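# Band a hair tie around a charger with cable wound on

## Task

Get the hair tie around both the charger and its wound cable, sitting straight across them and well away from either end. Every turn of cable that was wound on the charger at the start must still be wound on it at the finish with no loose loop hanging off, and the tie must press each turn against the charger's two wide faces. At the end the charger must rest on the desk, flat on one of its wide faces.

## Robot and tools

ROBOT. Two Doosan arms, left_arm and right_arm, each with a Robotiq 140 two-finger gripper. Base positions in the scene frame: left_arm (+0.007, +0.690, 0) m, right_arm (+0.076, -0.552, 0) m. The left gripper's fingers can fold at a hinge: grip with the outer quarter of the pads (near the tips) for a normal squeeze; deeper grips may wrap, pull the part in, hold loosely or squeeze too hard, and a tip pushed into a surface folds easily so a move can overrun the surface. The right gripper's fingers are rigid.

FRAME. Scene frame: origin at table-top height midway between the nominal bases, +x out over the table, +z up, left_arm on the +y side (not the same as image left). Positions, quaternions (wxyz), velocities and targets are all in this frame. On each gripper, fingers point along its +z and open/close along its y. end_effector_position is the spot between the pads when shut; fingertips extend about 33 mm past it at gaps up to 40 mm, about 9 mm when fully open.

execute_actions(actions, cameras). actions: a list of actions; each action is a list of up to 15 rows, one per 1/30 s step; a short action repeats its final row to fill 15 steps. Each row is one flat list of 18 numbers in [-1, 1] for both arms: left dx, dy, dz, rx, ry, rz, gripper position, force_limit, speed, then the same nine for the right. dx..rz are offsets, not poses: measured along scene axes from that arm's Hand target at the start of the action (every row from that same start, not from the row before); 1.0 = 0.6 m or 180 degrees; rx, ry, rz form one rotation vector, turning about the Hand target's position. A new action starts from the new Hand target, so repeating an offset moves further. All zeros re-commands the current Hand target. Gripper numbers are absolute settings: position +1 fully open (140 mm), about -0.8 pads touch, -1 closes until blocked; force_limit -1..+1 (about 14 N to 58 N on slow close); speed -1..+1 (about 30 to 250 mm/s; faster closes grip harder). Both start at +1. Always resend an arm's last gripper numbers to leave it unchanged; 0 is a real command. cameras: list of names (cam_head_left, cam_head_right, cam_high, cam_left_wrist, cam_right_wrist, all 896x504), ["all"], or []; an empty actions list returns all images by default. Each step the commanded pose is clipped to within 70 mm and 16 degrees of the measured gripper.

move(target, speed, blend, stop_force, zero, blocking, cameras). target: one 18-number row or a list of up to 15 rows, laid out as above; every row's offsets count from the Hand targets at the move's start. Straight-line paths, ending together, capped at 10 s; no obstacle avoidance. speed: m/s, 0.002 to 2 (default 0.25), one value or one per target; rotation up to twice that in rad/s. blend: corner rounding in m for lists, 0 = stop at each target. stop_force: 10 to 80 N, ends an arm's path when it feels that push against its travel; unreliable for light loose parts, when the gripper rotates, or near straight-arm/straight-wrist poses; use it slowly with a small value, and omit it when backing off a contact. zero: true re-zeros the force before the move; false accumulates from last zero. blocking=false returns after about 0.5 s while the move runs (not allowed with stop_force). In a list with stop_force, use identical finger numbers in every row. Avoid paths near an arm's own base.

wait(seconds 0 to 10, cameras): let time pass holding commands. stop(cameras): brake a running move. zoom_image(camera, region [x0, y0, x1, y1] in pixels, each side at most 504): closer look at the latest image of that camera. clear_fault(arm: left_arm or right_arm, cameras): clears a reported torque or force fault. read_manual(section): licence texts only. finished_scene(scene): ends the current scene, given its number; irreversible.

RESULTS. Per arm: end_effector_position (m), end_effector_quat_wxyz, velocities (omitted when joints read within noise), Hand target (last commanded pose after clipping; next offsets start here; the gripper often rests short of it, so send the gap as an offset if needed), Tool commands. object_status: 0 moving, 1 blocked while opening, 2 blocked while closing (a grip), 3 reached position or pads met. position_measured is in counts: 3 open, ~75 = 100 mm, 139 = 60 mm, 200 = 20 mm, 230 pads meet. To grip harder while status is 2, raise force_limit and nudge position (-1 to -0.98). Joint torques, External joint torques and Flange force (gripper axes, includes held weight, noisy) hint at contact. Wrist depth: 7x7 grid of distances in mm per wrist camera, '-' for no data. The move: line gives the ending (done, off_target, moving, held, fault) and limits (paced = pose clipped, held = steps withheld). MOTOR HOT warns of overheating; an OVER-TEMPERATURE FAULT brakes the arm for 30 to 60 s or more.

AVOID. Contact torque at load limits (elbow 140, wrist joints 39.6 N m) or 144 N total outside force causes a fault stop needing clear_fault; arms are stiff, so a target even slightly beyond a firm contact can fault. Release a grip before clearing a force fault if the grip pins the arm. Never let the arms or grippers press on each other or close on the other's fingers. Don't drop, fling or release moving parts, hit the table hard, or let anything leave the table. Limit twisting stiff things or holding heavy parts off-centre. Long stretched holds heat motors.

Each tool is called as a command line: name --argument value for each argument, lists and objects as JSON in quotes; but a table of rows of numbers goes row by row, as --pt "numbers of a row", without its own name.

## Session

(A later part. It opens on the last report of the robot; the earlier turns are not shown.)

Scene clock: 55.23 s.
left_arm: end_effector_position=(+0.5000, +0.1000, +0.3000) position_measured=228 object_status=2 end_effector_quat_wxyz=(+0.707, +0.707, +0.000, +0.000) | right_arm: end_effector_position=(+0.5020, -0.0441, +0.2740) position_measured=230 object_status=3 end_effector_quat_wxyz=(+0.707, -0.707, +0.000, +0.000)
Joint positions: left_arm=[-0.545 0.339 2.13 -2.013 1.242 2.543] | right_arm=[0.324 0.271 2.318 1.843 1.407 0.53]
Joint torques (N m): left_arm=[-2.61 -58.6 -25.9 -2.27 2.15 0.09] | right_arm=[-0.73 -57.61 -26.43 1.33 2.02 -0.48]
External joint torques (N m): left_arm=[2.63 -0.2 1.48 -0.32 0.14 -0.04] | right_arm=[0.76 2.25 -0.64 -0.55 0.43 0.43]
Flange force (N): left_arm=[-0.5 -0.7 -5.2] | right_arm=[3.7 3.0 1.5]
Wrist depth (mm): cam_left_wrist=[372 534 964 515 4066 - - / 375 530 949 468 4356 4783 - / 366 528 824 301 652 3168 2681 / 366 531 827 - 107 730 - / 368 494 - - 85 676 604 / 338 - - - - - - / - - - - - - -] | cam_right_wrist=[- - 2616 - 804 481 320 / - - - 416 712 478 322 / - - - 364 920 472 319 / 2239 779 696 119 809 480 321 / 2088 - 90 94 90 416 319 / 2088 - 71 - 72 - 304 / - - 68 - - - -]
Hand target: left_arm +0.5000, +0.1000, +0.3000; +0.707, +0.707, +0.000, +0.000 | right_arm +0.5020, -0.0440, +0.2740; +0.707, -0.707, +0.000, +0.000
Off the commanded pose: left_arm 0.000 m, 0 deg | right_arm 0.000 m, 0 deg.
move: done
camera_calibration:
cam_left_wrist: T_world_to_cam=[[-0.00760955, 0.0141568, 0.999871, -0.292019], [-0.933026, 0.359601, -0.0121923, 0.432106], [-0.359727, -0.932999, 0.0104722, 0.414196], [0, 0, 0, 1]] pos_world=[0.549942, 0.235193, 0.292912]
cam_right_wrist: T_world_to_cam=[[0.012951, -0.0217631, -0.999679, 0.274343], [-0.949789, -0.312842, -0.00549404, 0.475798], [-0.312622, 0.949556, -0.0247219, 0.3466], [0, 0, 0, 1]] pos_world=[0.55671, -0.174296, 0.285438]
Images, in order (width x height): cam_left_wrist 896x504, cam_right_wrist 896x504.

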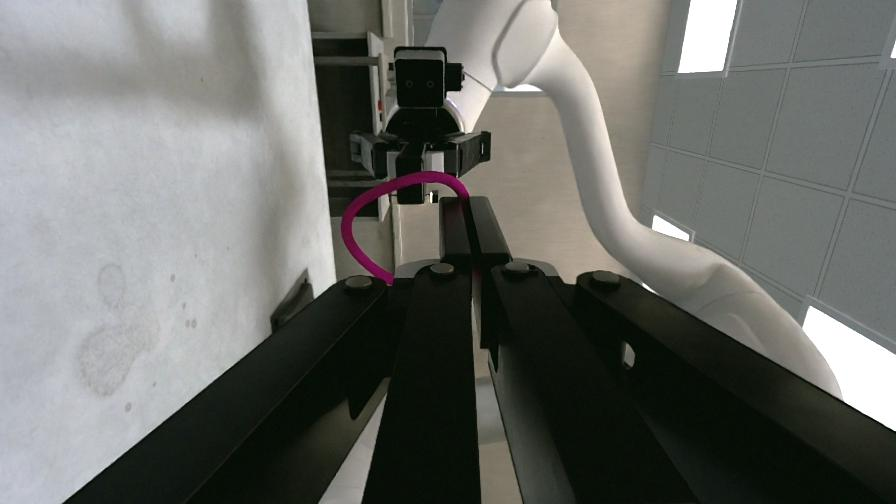

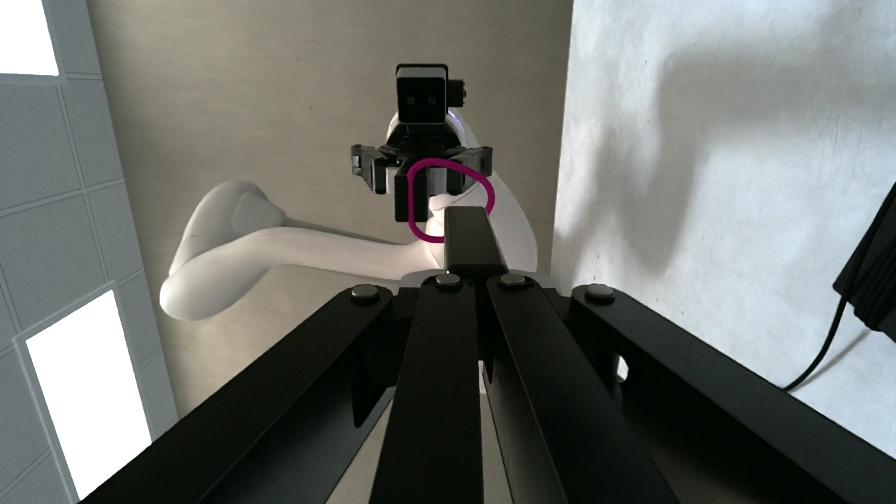

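move --target '[0,0,0,0,0,0,-1,0,-1,-0.002,0.1767,0,0,0,0,-0.82,-1,-1]' --speed 0.06 --stop_force 15 --cameras '["cam_left_wrist","cam_right_wrist"]'

zoom_image --camera "cam_right_wrist" --region '[350, 50, 600, 300]'

zoom_image --camera "cam_left_wrist" --region '[300, 80, 600, 330]'

Scene clock: 62.33 s.
left_arm: end_effector_position=(+0.5000, +0.1000, +0.3000) position_measured=228 object_status=2 end_effector_quat_wxyz=(+0.707, +0.707, +0.000, +0.000) | right_arm: end_effector_position=(+0.5008, +0.0620, +0.2740) position_measured=230 object_status=3 end_effector_quat_wxyz=(+0.707, -0.707, +0.000, +0.000)
Joint positions: left_arm=[-0.545 0.339 2.13 -2.013 1.242 2.543] | right_arm=[0.526 0.327 2.229 2.014 1.293 0.523]
Joint torques (N m): left_arm=[-2.73 -58.61 -25.81 -2.29 2.19 0.08] | right_arm=[0.9 -64.03 -27.7 0.95 1.95 -0.55]
External joint torques (N m): left_arm=[2.7 -0.27 1.39 -0.31 0.1 -0.04] | right_arm=[-0.96 1.54 -0.91 -0.64 0.51 0.5]
Flange force (N): left_arm=[-0.3 -0.5 -5.3] | right_arm=[5.0 1.3 -1.2]
Wrist depth (mm): cam_left_wrist=[374 536 953 419 435 - 2033 / 368 536 935 426 503 - - / 370 535 748 268 574 - 3049 / 368 527 746 120 116 652 - / 372 490 - - 85 658 1876 / 334 - - - - - - / - - - - - - -] | cam_right_wrist=[- - - - 748 481 321 / 2510 - - 365 724 475 322 / - - - 286 799 479 320 / - 753 600 144 724 472 321 / 2389 645 90 94 90 416 321 / - - 71 - 72 - 305 / - - 68 - - - -]
Hand target: left_arm +0.5000, +0.1000, +0.3000; +0.707, +0.707, +0.000, +0.000 | right_arm +0.5008, +0.0620, +0.2740; +0.707, -0.707, +0.000, +0.000
Off the commanded pose: left_arm 0.000 m, 0 deg | right_arm 0.000 m, 0 deg.
move: done
camera_calibration:
cam_left_wrist: T_world_to_cam=[[-0.00760955, 0.0141568, 0.999871, -0.292019], [-0.933026, 0.359601, -0.0121923, 0.432106], [-0.359727, -0.932999, 0.0104722, 0.414196], [0, 0, 0, 1]] pos_world=[0.549942, 0.235193, 0.292912]
cam_right_wrist: T_world_to_cam=[[0.012952, -0.0217631, -0.999679, 0.276667], [-0.949749, -0.312963, -0.00549191, 0.50782], [-0.312743, 0.949516, -0.024723, 0.245541], [0, 0, 0, 1]] pos_world=[0.555509, -0.0681955, 0.285438]
Images, in order (width x height): cam_left_wrist 896x504, cam_right_wrist 896x504.

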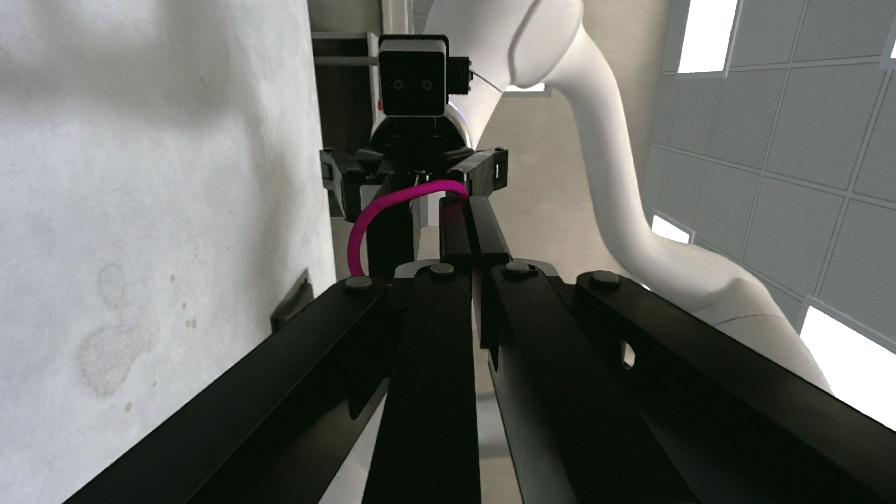

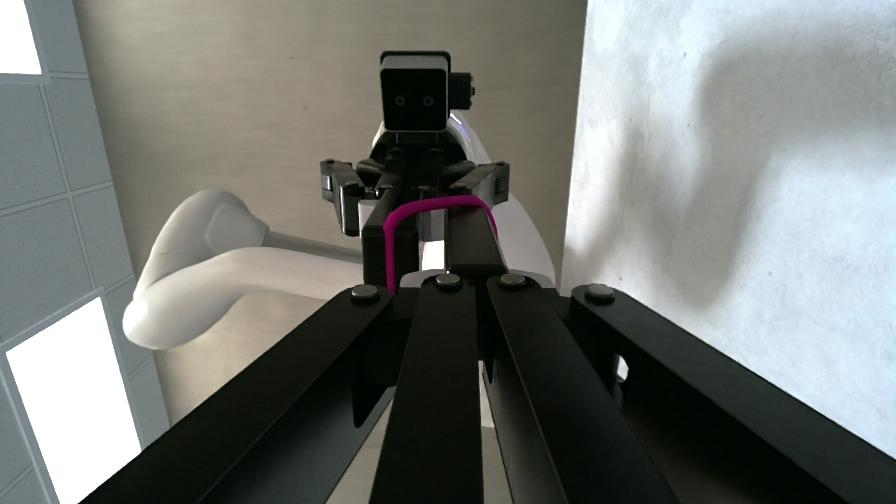

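Scaled by 2.016 from the camera's 896x504 image, which has a finer 1280x720 frame.

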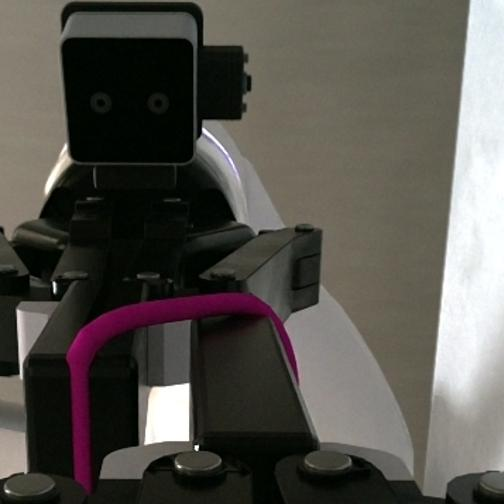

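Scaled by 1.680 from the camera's 896x504 image, which has a finer 1280x720 frame.

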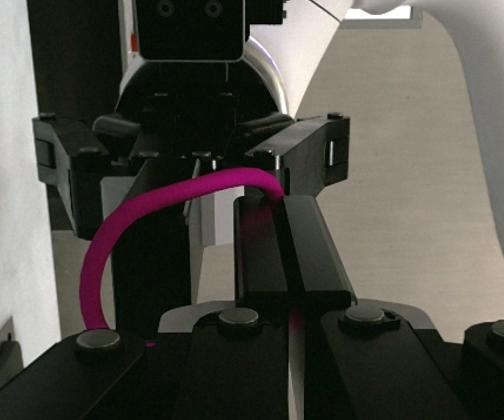

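move --pt "0 0 0 0 0 0 -1 0 -1 0 0 -0.0133 0 0 0 -0.82 -1 -1" --pt "0 0 0 0 0 0 -1 0 -1 0 0 -0.0133 0 0 0 -0.635 0.5 -1" --speed 0.03 --cameras '["cam_left_wrist","cam_right_wrist"]'

zoom_image --camera "cam_right_wrist" --region '[350, 50, 600, 300]'

zoom_image --camera "cam_left_wrist" --region '[300, 80, 600, 330]'

Scene clock: 71.33 s.
left_arm: end_effector_position=(+0.5000, +0.1000, +0.3000) position_measured=228 object_status=2 end_effector_quat_wxyz=(+0.707, +0.707, +0.000, +0.000) | right_arm: end_effector_position=(+0.5008, +0.0620, +0.2660) position_measured=209 object_status=0 end_effector_quat_wxyz=(+0.707, -0.707, +0.000, +0.000)
Joint positions: left_arm=[-0.545 0.339 2.13 -2.013 1.242 2.543] | right_arm=[0.526 0.34 2.232 2.019 1.3 0.507]
Joint torques (N m): left_arm=[-2.64 -58.71 -25.88 -2.24 2.2 0.06] | right_arm=[0.57 -65.29 -27.24 0.97 2 -0.51]
External joint torques (N m): left_arm=[2.76 -0.4 1.38 -0.36 0.09 -0.02] | right_arm=[-0.51 1.95 -0.74 -0.69 0.48 0.46]
Flange force (N): left_arm=[-0.5 -0.4 -5.3] | right_arm=[4.6 2.2 -0.4]
Wrist depth (mm): cam_left_wrist=[375 537 942 419 442 - 2346 / 372 535 830 430 523 3587 2368 / 368 528 234 233 582 - - / 370 528 760 121 571 645 - / 368 490 - - 85 647 2198 / 336 - - - - - - / - - - - - - -] | cam_right_wrist=[- - - - 706 466 312 / - 2616 - 357 694 462 310 / - 2280 217 282 791 459 314 / 2344 746 149 131 710 462 310 / 2180 652 90 97 91 382 310 / - - 75 - 68 79 282 / - - 70 - - - -]
Hand target: left_arm +0.5000, +0.1000, +0.3000; +0.707, +0.707, +0.000, +0.000 | right_arm +0.5008, +0.0620, +0.2660; +0.707, -0.707, +0.000, +0.000
Off the commanded pose: left_arm 0.000 m, 0 deg | right_arm 0.000 m, 0 deg.
move: done
camera_calibration:
cam_left_wrist: T_world_to_cam=[[-0.00760955, 0.0141568, 0.999871, -0.292019], [-0.933026, 0.359601, -0.0121923, 0.432106], [-0.359727, -0.932999, 0.0104722, 0.414196], [0, 0, 0, 1]] pos_world=[0.549942, 0.235193, 0.292912]
cam_right_wrist: T_world_to_cam=[[0.0128577, -0.0217961, -0.99968, 0.26872], [-0.949751, -0.312962, -0.00539195, 0.507749], [-0.312744, 0.949516, -0.0247248, 0.245344], [0, 0, 0, 1]] pos_world=[0.55551, -0.0681954, 0.277438]
Images, in order (width x height): cam_left_wrist 896x504, cam_right_wrist 896x504.

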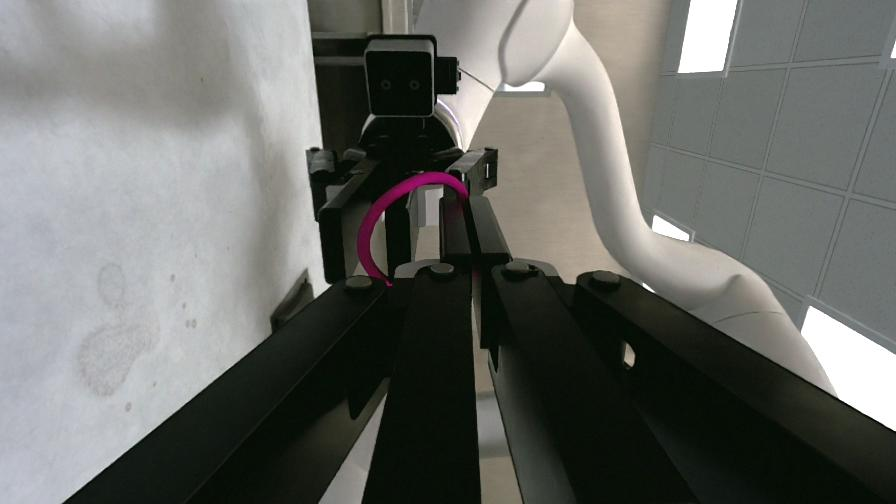

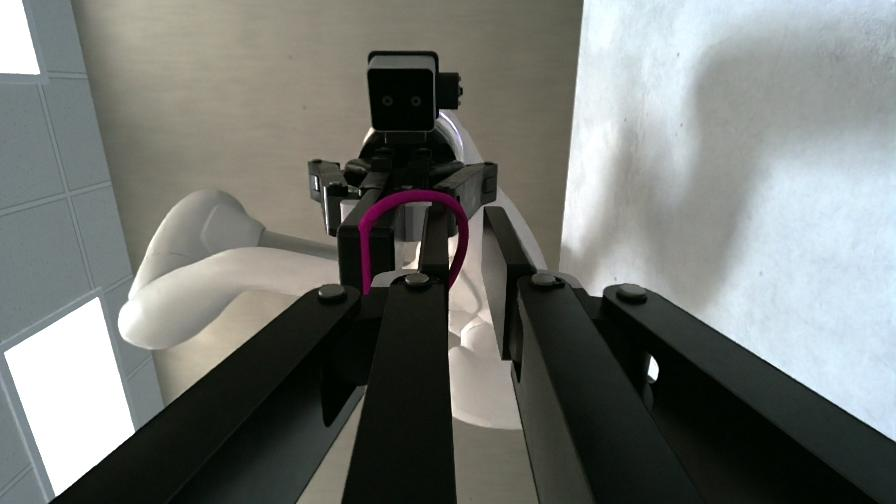

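Scaled by 2.016 from the camera's 896x504 image, which has a finer 1280x720 frame.

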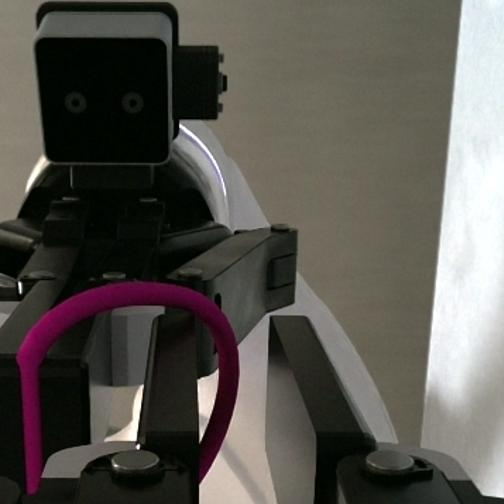

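Scaled by 1.680 from the camera's 896x504 image, which has a finer 1280x720 frame.

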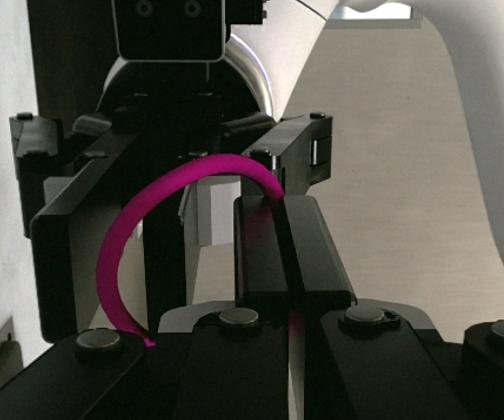

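move --pt "0 0 0 0 0 0 -1 0 -1 0 -0.16 0 0 0 0 -0.635 0.5 -1" --pt "0 0 0 0 0 0 -1 0 -1 0 -0.16 0 0 0 0 -0.82 -1 -1" --speed 0.08 --cameras '["cam_left_wrist","cam_right_wrist"]'

zoom_image --camera "cam_right_wrist" --region '[350, 50, 600, 300]'

zoom_image --camera "cam_left_wrist" --region '[300, 80, 600, 330]'

Scene clock: 77.90 s.
left_arm: end_effector_position=(+0.5000, +0.1000, +0.3000) position_measured=228 object_status=2 end_effector_quat_wxyz=(+0.707, +0.707, +0.000, +0.000) | right_arm: end_effector_position=(+0.5008, -0.0340, +0.2660) position_measured=230 object_status=3 end_effector_quat_wxyz=(+0.707, -0.707, +0.000, +0.000)
Joint positions: left_arm=[-0.545 0.339 2.13 -2.013 1.242 2.543] | right_arm=[0.346 0.289 2.317 1.864 1.401 0.51]
Joint torques (N m): left_arm=[-2.36 -58.67 -25.7 -2.28 2.16 0.13] | right_arm=[0.26 -59.2 -25.64 1.37 2.01 -0.5]
External joint torques (N m): left_arm=[2.34 -0.6 1.2 -0.33 0.14 -0.08] | right_arm=[-0.26 2.37 -1 -0.67 0.47 0.45]
Flange force (N): left_arm=[-0.7 0.1 -4.7] | right_arm=[5.2 3.1 -0.4]
Wrist depth (mm): cam_left_wrist=[375 534 968 510 512 - - / 371 534 853 518 591 2623 - / 370 529 835 275 640 4280 - / 370 529 835 - 645 711 2568 / 368 496 - - 85 661 2323 / 336 - - - - - - / - - - - - - -] | cam_right_wrist=[2106 - - 2367 772 465 312 / - 2367 2562 422 789 466 313 / 1988 2672 2436 349 784 463 314 / 2142 809 690 121 779 464 328 / - - 90 94 90 408 311 / - - 71 - 72 - 295 / - - 68 - - - -]
Hand target: left_arm +0.5000, +0.1000, +0.3000; +0.707, +0.707, +0.000, +0.000 | right_arm +0.5008, -0.0340, +0.2660; +0.707, -0.707, +0.000, +0.000
Off the commanded pose: left_arm 0.000 m, 0 deg | right_arm 0.000 m, 0 deg.
move: done
camera_calibration:
cam_left_wrist: T_world_to_cam=[[-0.00760955, 0.0141568, 0.999871, -0.292019], [-0.933026, 0.359601, -0.0121923, 0.432106], [-0.359727, -0.932999, 0.0104722, 0.414196], [0, 0, 0, 1]] pos_world=[0.549942, 0.235193, 0.292912]
cam_right_wrist: T_world_to_cam=[[0.012952, -0.0217631, -0.999679, 0.266581], [-0.949749, -0.312963, -0.00549191, 0.477731], [-0.312743, 0.949516, -0.024723, 0.336497], [0, 0, 0, 1]] pos_world=[0.555509, -0.164195, 0.277438]
Images, in order (width x height): cam_left_wrist 896x504, cam_right_wrist 896x504.

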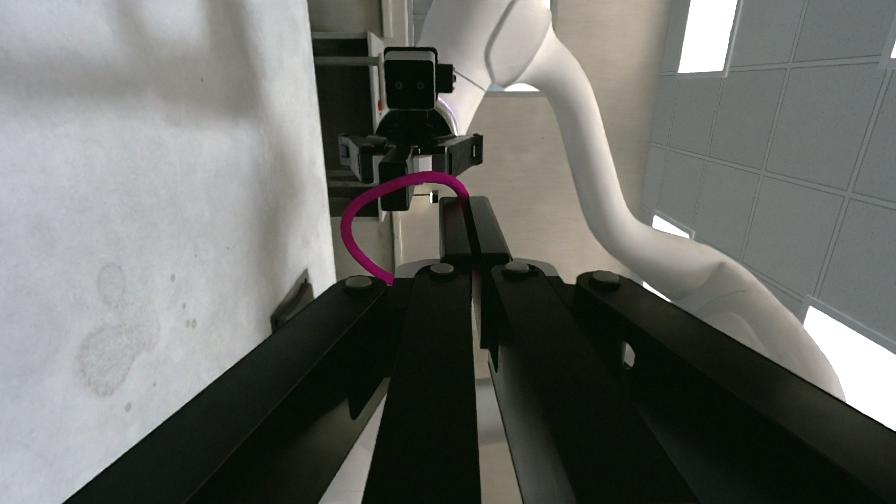

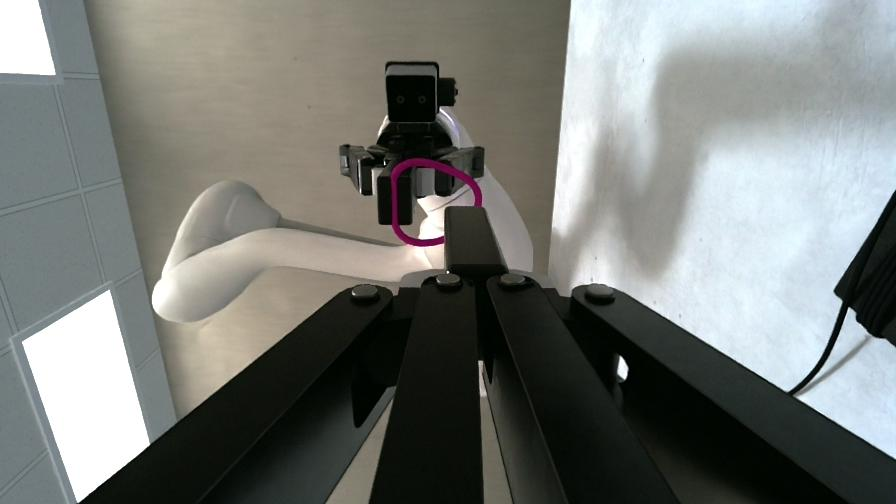

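Scaled by 2.016 from the camera's 896x504 image, which has a finer 1280x720 frame.

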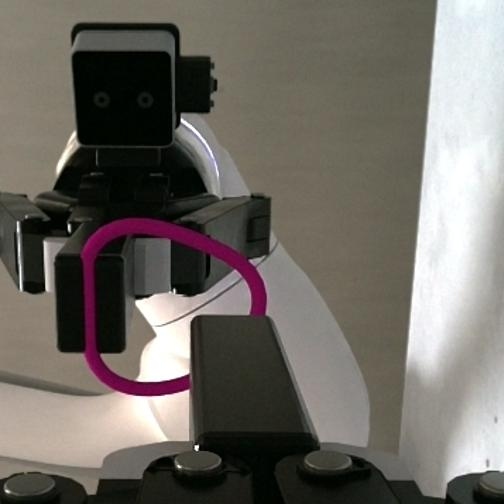

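Scaled by 1.680 from the camera's 896x504 image, which has a finer 1280x720 frame.

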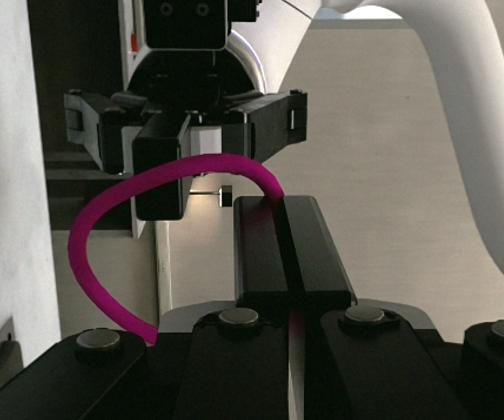

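move --pt "0 0 0 0 0 0 -1 0 -1 0.001 0 0.02 0 0 0 -0.82 -1 -1" --pt "0 0 0 0 0 0 -1 0 -1 0.001 0.08 0.02 0 0 0 -0.82 -1 -1" --speed 0.05 --stop_force 12 --cameras '["cam_left_wrist","cam_right_wrist"]'

zoom_image --camera "cam_right_wrist" --region '[350, 100, 600, 350]'

zoom_image --camera "cam_left_wrist" --region '[300, 80, 600, 330]'

Scene clock: 85.73 s.
left_arm: end_effector_position=(+0.5000, +0.1000, +0.3000) position_measured=228 object_status=2 end_effector_quat_wxyz=(+0.707, +0.707, +0.000, +0.000) | right_arm: end_effector_position=(+0.5014, +0.0140, +0.2780) position_measured=230 object_status=3 end_effector_quat_wxyz=(+0.707, -0.707, +0.000, +0.000)
Joint positions: left_arm=[-0.545 0.339 2.13 -2.013 1.242 2.543] | right_arm=[0.439 0.292 2.272 1.939 1.34 0.535]
Joint torques (N m): left_arm=[-2.79 -58.54 -25.79 -2.3 2.14 0.06] | right_arm=[0.24 -60.94 -27.31 1.18 2 -0.54]
External joint torques (N m): left_arm=[2.73 -0.44 1.19 -0.32 0.15 -0.01] | right_arm=[-0.24 2.2 -1 -0.65 0.45 0.49]
Flange force (N): left_arm=[-0.2 -0.3 -5.3] | right_arm=[5.1 2.4 0.1]
Wrist depth (mm): cam_left_wrist=[374 535 964 465 480 3999 - / 372 536 938 428 557 3297 - / 371 536 830 261 605 - 1718 / 368 529 833 121 630 703 2259 / 367 489 - - 85 668 2323 / 336 - - - - - - / - - - - - - -] | cam_right_wrist=[- - - 2436 837 486 325 / - - - 2322 837 482 324 / - 2180 - 287 722 486 328 / 2701 796 644 131 724 484 328 / 2088 - 90 94 90 423 325 / 1972 - 71 - 72 - 311 / - - 68 - - - -]
Hand target: left_arm +0.5000, +0.1000, +0.3000; +0.707, +0.707, +0.000, +0.000 | right_arm +0.5014, +0.0140, +0.2780; +0.707, -0.707, +0.000, +0.000
Off the commanded pose: left_arm 0.000 m, 0 deg | right_arm 0.000 m, 0 deg.
move: done
camera_calibration:
cam_left_wrist: T_world_to_cam=[[-0.00760955, 0.0141568, 0.999871, -0.292019], [-0.933026, 0.359601, -0.0121923, 0.432106], [-0.359727, -0.932999, 0.0104722, 0.414196], [0, 0, 0, 1]] pos_world=[0.549942, 0.235193, 0.292912]
cam_right_wrist: T_world_to_cam=[[0.012952, -0.0217631, -0.999679, 0.279614], [-0.949749, -0.312963, -0.00549191, 0.493389], [-0.312743, 0.949516, -0.024723, 0.291405], [0, 0, 0, 1]] pos_world=[0.556109, -0.116195, 0.289438]
Images, in order (width x height): cam_left_wrist 896x504, cam_right_wrist 896x504.

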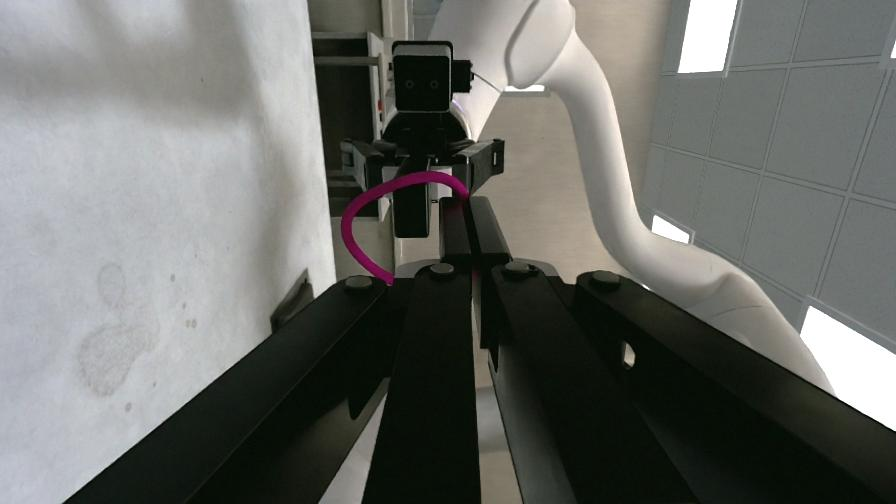

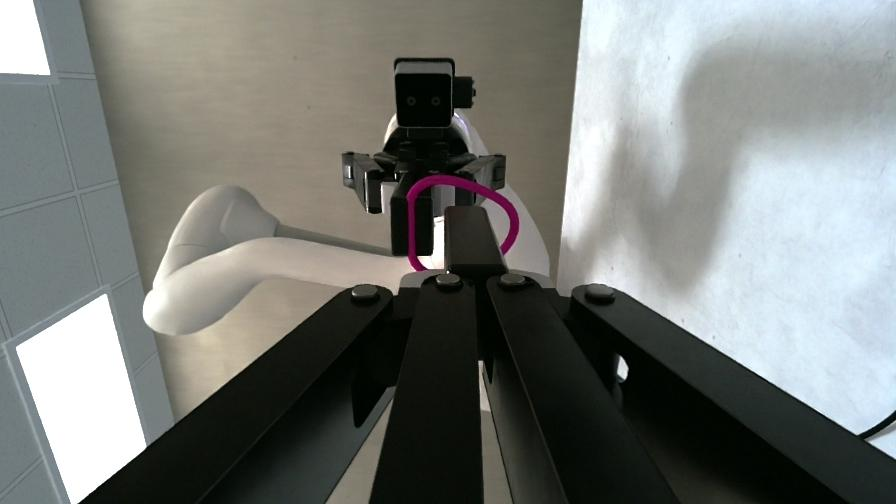

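Scaled by 2.016 from the camera's 896x504 image, which has a finer 1280x720 frame.

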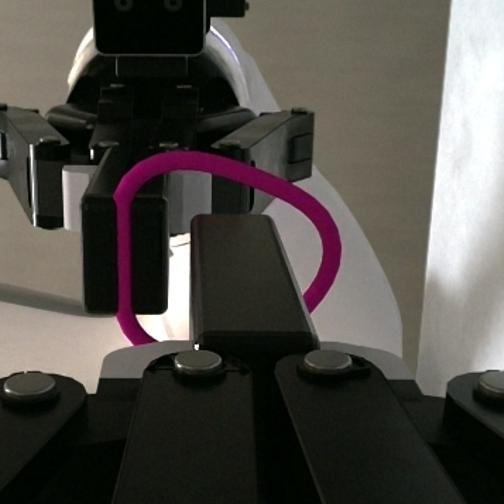

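Scaled by 1.680 from the camera's 896x504 image, which has a finer 1280x720 frame.

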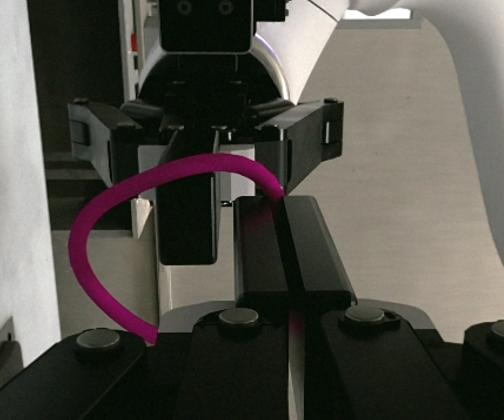

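move --target '[0,0,0,0,0,0,-1,0,-1,0,0.085,0,0,0,0,-0.82,-1,-1]' --speed 0.04 --stop_force 12 --cameras '["cam_left_wrist","cam_right_wrist"]'

zoom_image --camera "cam_right_wrist" --region '[350, 100, 600, 350]'

zoom_image --camera "cam_left_wrist" --region '[300, 80, 600, 330]'

Scene clock: 90.03 s.
left_arm: end_effector_position=(+0.5000, +0.1000, +0.3000) position_measured=228 object_status=2 end_effector_quat_wxyz=(+0.707, +0.707, +0.000, +0.000) | right_arm: end_effector_position=(+0.5014, +0.0650, +0.2780) position_measured=230 object_status=3 end_effector_quat_wxyz=(+0.707, -0.707, +0.000, +0.000)
Joint positions: left_arm=[-0.545 0.339 2.13 -2.013 1.242 2.543] | right_arm=[0.53 0.322 2.223 2.016 1.286 0.531]
Joint torques (N m): left_arm=[-2.54 -58.45 -25.76 -2.24 2.18 0.07] | right_arm=[0.95 -64.39 -28.42 0.97 1.96 -0.54]
External joint torques (N m): left_arm=[2.61 -0.35 1.23 -0.36 0.11 -0.03] | right_arm=[-0.82 1.87 -0.54 -0.68 0.5 0.49]
Flange force (N): left_arm=[-0.3 -0.4 -5.0] | right_arm=[4.6 2.0 -1.2]
Wrist depth (mm): cam_left_wrist=[376 530 960 417 429 - - / 369 499 3436 424 502 - 2346 / 369 530 844 230 545 - - / 368 526 821 133 115 645 - / 368 493 - - 85 659 2368 / 337 - - - - - - / - - - - - - -] | cam_right_wrist=[2239 - - 1988 740 484 324 / 2389 - - 374 746 483 326 / - - - 268 740 485 325 / - 755 599 143 735 481 326 / - 659 90 94 90 428 327 / 2071 - 71 - 72 - 308 / - - 68 - - - -]
Hand target: left_arm +0.5000, +0.1000, +0.3000; +0.707, +0.707, +0.000, +0.000 | right_arm +0.5014, +0.0650, +0.2780; +0.707, -0.707, +0.000, +0.000
Off the commanded pose: left_arm 0.000 m, 0 deg | right_arm 0.000 m, 0 deg.
move: done
camera_calibration:
cam_left_wrist: T_world_to_cam=[[-0.00760955, 0.0141568, 0.999871, -0.292019], [-0.933026, 0.359601, -0.0121923, 0.432106], [-0.359727, -0.932999, 0.0104722, 0.414196], [0, 0, 0, 1]] pos_world=[0.549942, 0.235193, 0.292912]
cam_right_wrist: T_world_to_cam=[[0.012952, -0.0217631, -0.999679, 0.280724], [-0.949749, -0.312963, -0.00549191, 0.50935], [-0.312743, 0.949516, -0.024723, 0.242979], [0, 0, 0, 1]] pos_world=[0.556109, -0.0651955, 0.289438]
Images, in order (width x height): cam_left_wrist 896x504, cam_right_wrist 896x504.

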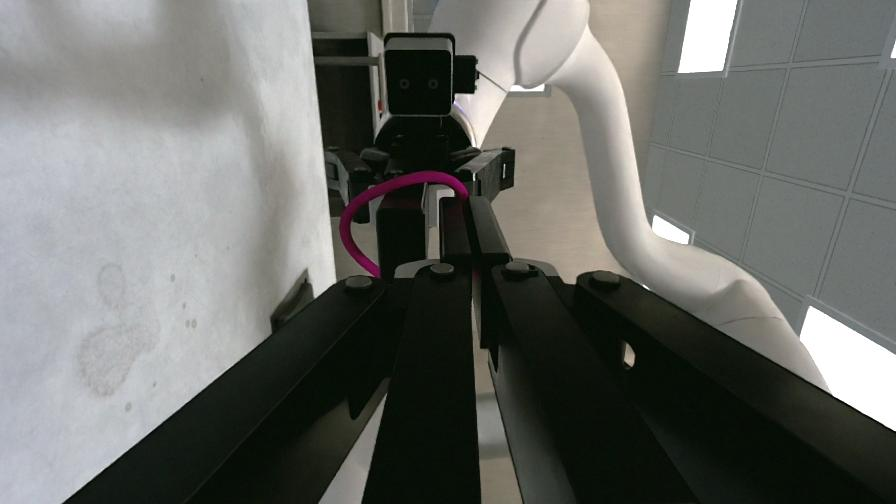

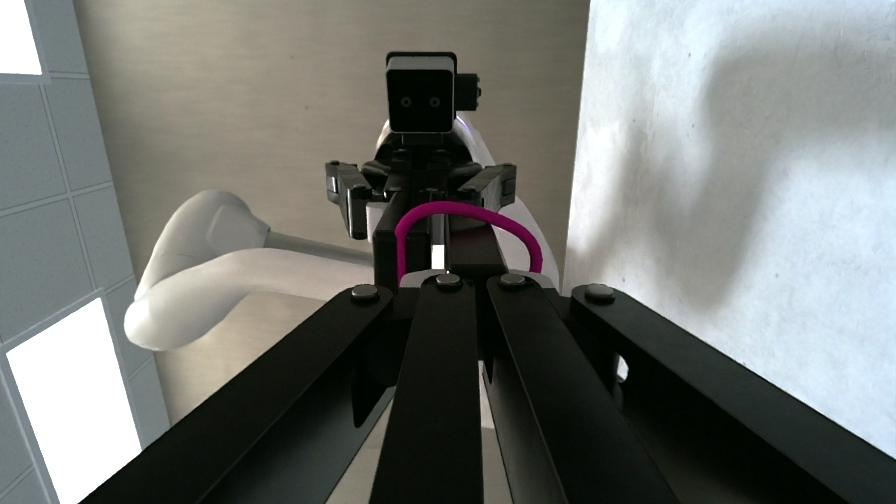

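Scaled by 2.016 from the camera's 896x504 image, which has a finer 1280x720 frame.

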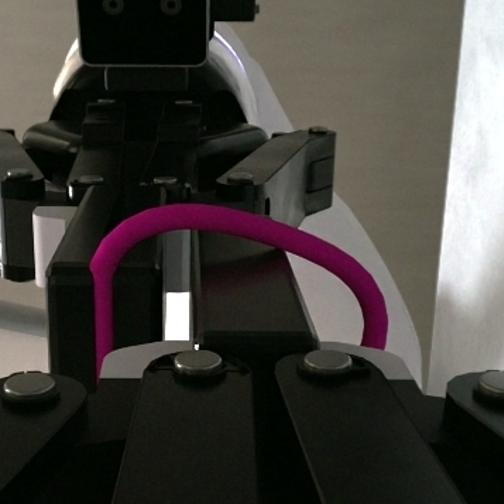

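Scaled by 1.680 from the camera's 896x504 image, which has a finer 1280x720 frame.

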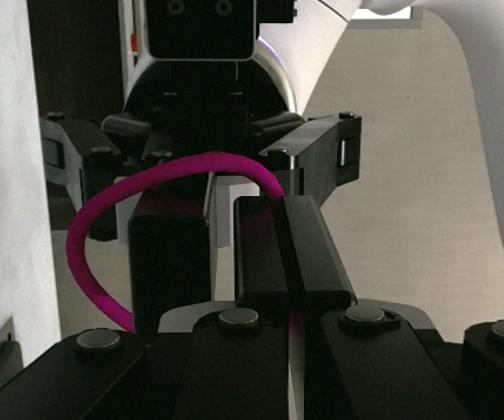

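move --pt "0 0 0 0 0 0 -1 0 -1 0 0 -0.0133 0 0 0 -0.82 -1 -1" --pt "0 0 0 0 0 0 -1 0 -1 0 0 -0.0133 0 0 0 -0.635 0.5 -1" --speed 0.03 --cameras '["cam_left_wrist","cam_right_wrist"]'

zoom_image --camera "cam_right_wrist" --region '[350, 100, 600, 350]'

zoom_image --camera "cam_left_wrist" --region '[300, 80, 600, 330]'

Scene clock: 97.00 s.
left_arm: end_effector_position=(+0.5000, +0.1000, +0.3000) position_measured=228 object_status=2 end_effector_quat_wxyz=(+0.707, +0.707, +0.000, +0.000) | right_arm: end_effector_position=(+0.5014, +0.0650, +0.2700) position_measured=209 object_status=0 end_effector_quat_wxyz=(+0.707, -0.707, +0.000, +0.000)
Joint positions: left_arm=[-0.545 0.339 2.13 -2.013 1.242 2.543] | right_arm=[0.53 0.336 2.226 2.02 1.294 0.515]
Joint torques (N m): left_arm=[-2.8 -59.38 -26.41 -2.48 2.63 0.1] | right_arm=[0.43 -64.61 -26.92 0.75 1.65 -0.49]
External joint torques (N m): left_arm=[2.93 0.08 1.58 -0.16 -0.33 -0.05] | right_arm=[-0.48 2.03 -1.34 -0.48 0.8 0.44]
Flange force (N): left_arm=[0.0 -0.6 -5.3] | right_arm=[5.5 2.5 0.3]
Wrist depth (mm): cam_left_wrist=[376 535 910 416 440 3641 - / 372 530 960 421 496 3436 2870 / 369 530 282 266 541 4603 - / 367 528 735 121 97 683 - / 372 492 - - 85 656 2218 / 336 - - - - - 2198 / - - - - - - -] | cam_right_wrist=[2280 - - - 716 471 315 / - 2344 - 384 716 471 315 / - 2672 280 267 804 471 317 / - 746 587 141 714 472 315 / 1926 657 90 97 91 389 315 / - - 75 - 68 79 288 / - - 70 - - - -]
Hand target: left_arm +0.5000, +0.1000, +0.3000; +0.707, +0.707, +0.000, +0.000 | right_arm +0.5014, +0.0650, +0.2700; +0.707, -0.707, +0.000, +0.000
Off the commanded pose: left_arm 0.000 m, 0 deg | right_arm 0.000 m, 0 deg.
move: done
camera_calibration:
cam_left_wrist: T_world_to_cam=[[-0.00760955, 0.0141568, 0.999871, -0.292019], [-0.933026, 0.359601, -0.0121923, 0.432106], [-0.359727, -0.932999, 0.0104722, 0.414196], [0, 0, 0, 1]] pos_world=[0.549942, 0.235193, 0.292912]
cam_right_wrist: T_world_to_cam=[[0.0129191, -0.0216687, -0.999682, 0.272752], [-0.94975, -0.312962, -0.00549014, 0.509306], [-0.312744, 0.949518, -0.0246231, 0.242754], [0, 0, 0, 1]] pos_world=[0.55611, -0.0651957, 0.281438]
Images, in order (width x height): cam_left_wrist 896x504, cam_right_wrist 896x504.

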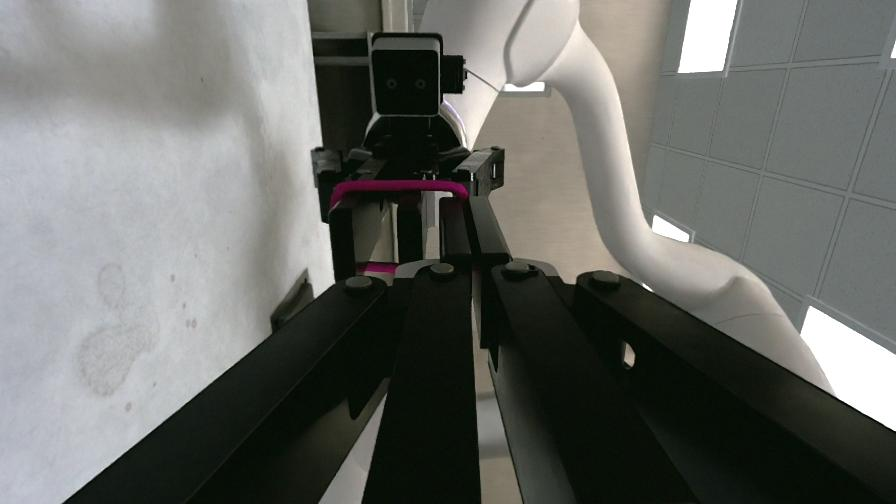

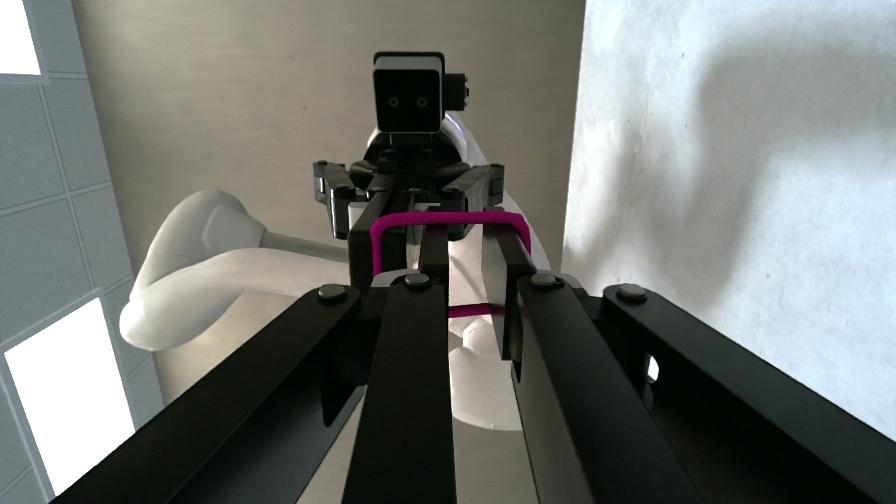

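Scaled by 2.016 from the camera's 896x504 image, which has a finer 1280x720 frame.

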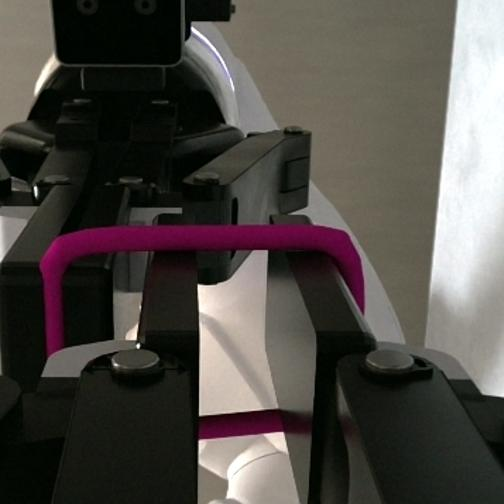

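Scaled by 1.680 from the camera's 896x504 image, which has a finer 1280x720 frame.

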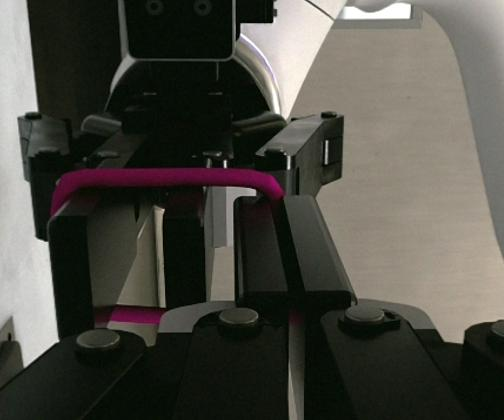

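move --target '[0,-0.0183,0.0395,0.2778,0,0,-1,0,-1,0,0,-0.0067,0,0,0,-0.635,0.5,-1]' --speed 0.1 --cameras '["all"]'

zoom_image --camera "cam_right_wrist" --region '[350, 100, 600, 350]'

zoom_image --camera "cam_left_wrist" --region '[300, 80, 600, 330]'

Scene clock: 104.27 s.
left_arm: end_effector_position=(+0.5000, +0.0891, +0.3237) position_measured=228 object_status=2 end_effector_quat_wxyz=(+0.342, +0.940, +0.000, +0.000) | right_arm: end_effector_position=(+0.5014, +0.0650, +0.2660) position_measured=209 object_status=3 end_effector_quat_wxyz=(+0.707, -0.707, +0.000, +0.000)
Joint positions: left_arm=[-0.722 0.159 1.751 -0.693 0.856 1.215] | right_arm=[0.53 0.343 2.228 2.022 1.297 0.507]
Joint torques (N m): left_arm=[-3.33 -57.23 -42.17 1.91 -0.97 0.09] | right_arm=[0.67 -64.12 -26.25 0.7 1.25 -0.5]
External joint torques (N m): left_arm=[3.26 1.2 2.52 -0.03 0.31 -0.06] | right_arm=[-0.62 0.44 -1.82 -0.43 1.23 0.46]
Flange force (N): left_arm=[1.5 -6.5 -1.2] | right_arm=[4.9 0.0 -0.8]
Wrist depth (mm): cam_left_wrist=[308 347 416 504 652 779 302 / 317 359 437 535 651 324 338 / 331 371 439 202 224 302 2804 / 338 385 436 133 779 3872 - / 345 393 - - 85 4356 - / 354 - - - - - - / - - - - - - -] | cam_right_wrist=[- 426 - - 690 466 313 / 312 379 447 - 718 468 311 / 238 229 207 2199 799 464 311 / 187 171 148 131 694 460 313 / 1911 612 90 97 91 382 311 / - - 75 - 68 79 284 / - - 70 - - - -]
Hand target: left_arm +0.5000, +0.0891, +0.3237; +0.342, +0.940, +0.000, +0.000 | right_arm +0.5014, +0.0650, +0.2660; +0.707, -0.707, +0.000, +0.000
Off the commanded pose: left_arm 0.000 m, 0 deg | right_arm 0.000 m, 0 deg.
move: done
camera_calibration:
cam_left_wrist: T_world_to_cam=[[-0.00760462, -0.756849, 0.653546, -0.134732], [-0.933023, 0.240488, 0.267644, 0.356381], [-0.359736, -0.607738, -0.707986, 0.607264], [0, 0, 0, 1]] pos_world=[0.549942, 0.18138, 0.422605]
cam_right_wrist: T_world_to_cam=[[0.012952, -0.0217631, -0.999679, 0.268728], [-0.949749, -0.312963, -0.00549191, 0.509285], [-0.312743, 0.949516, -0.024723, 0.242683], [0, 0, 0, 1]] pos_world=[0.556109, -0.0651955, 0.277438]

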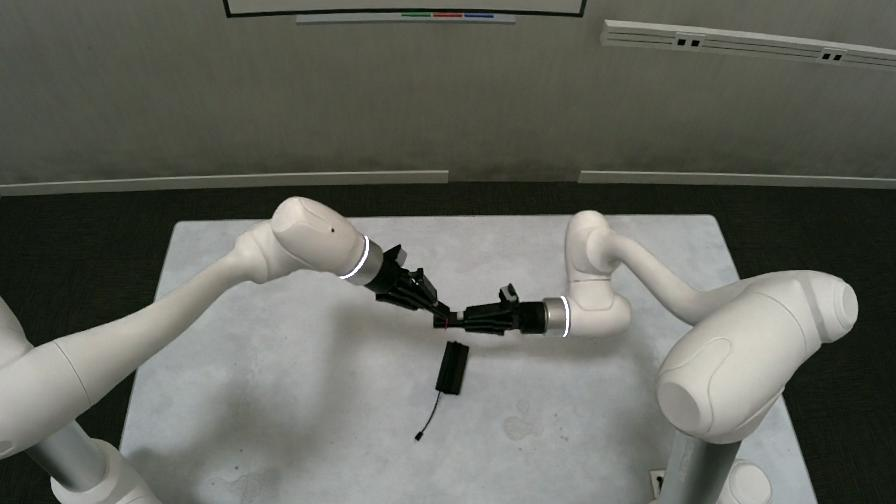

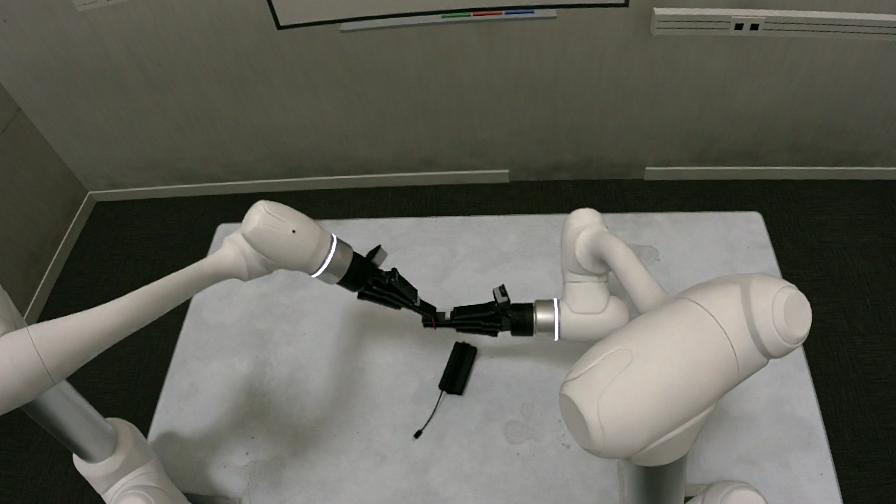

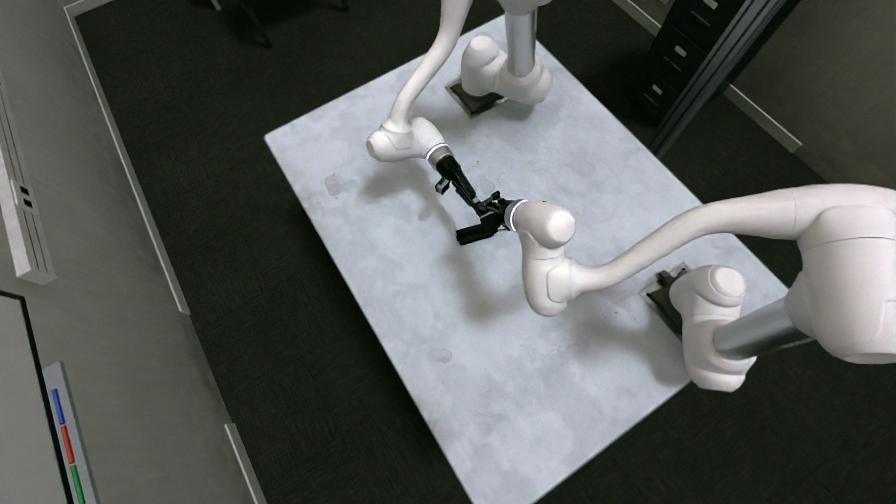

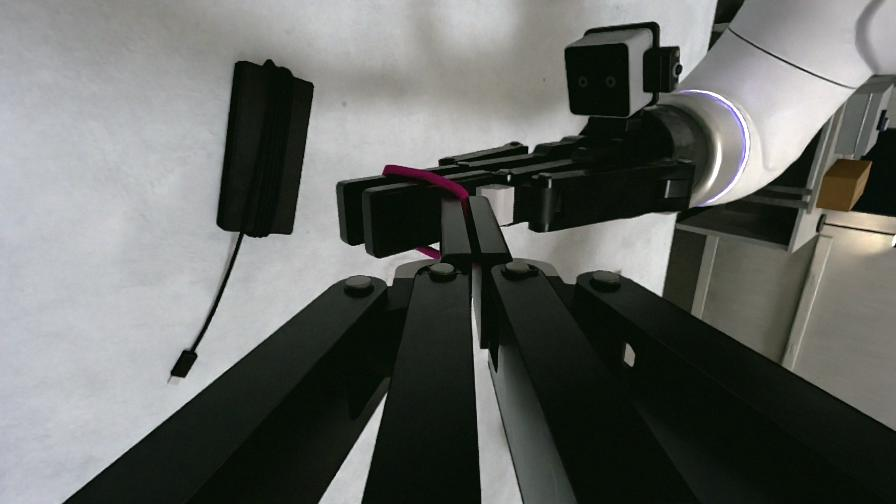

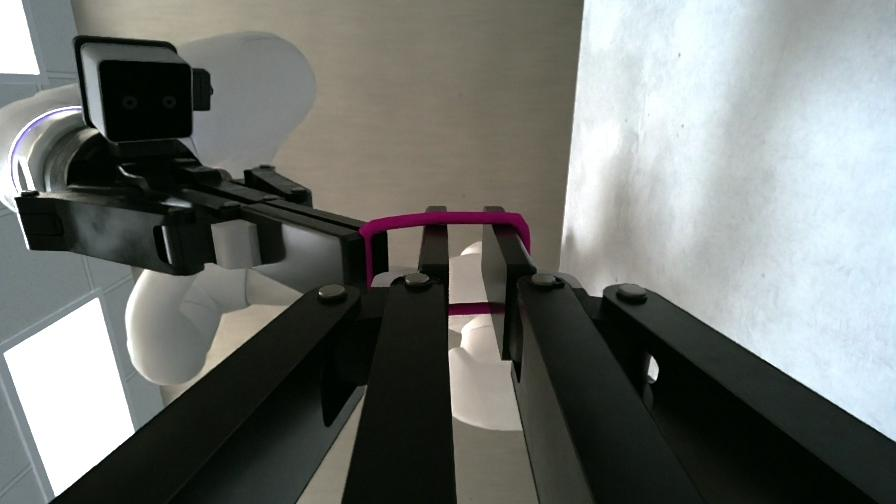

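Scaled by 2.016 from the camera's 896x504 image, which has a finer 1280x720 frame.

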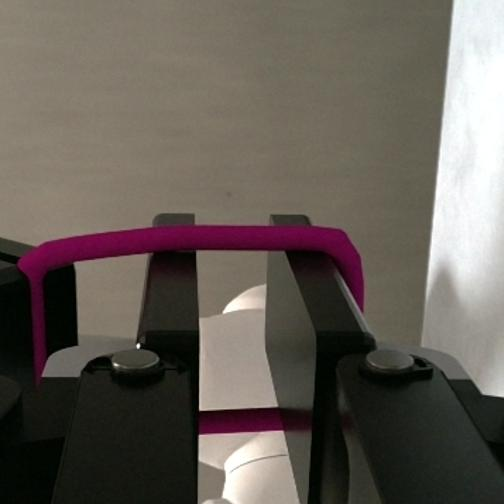

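Scaled by 1.680 from the camera's 896x504 image, which has a finer 1280x720 frame.

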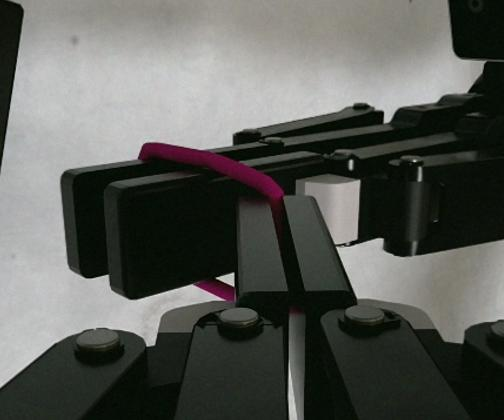

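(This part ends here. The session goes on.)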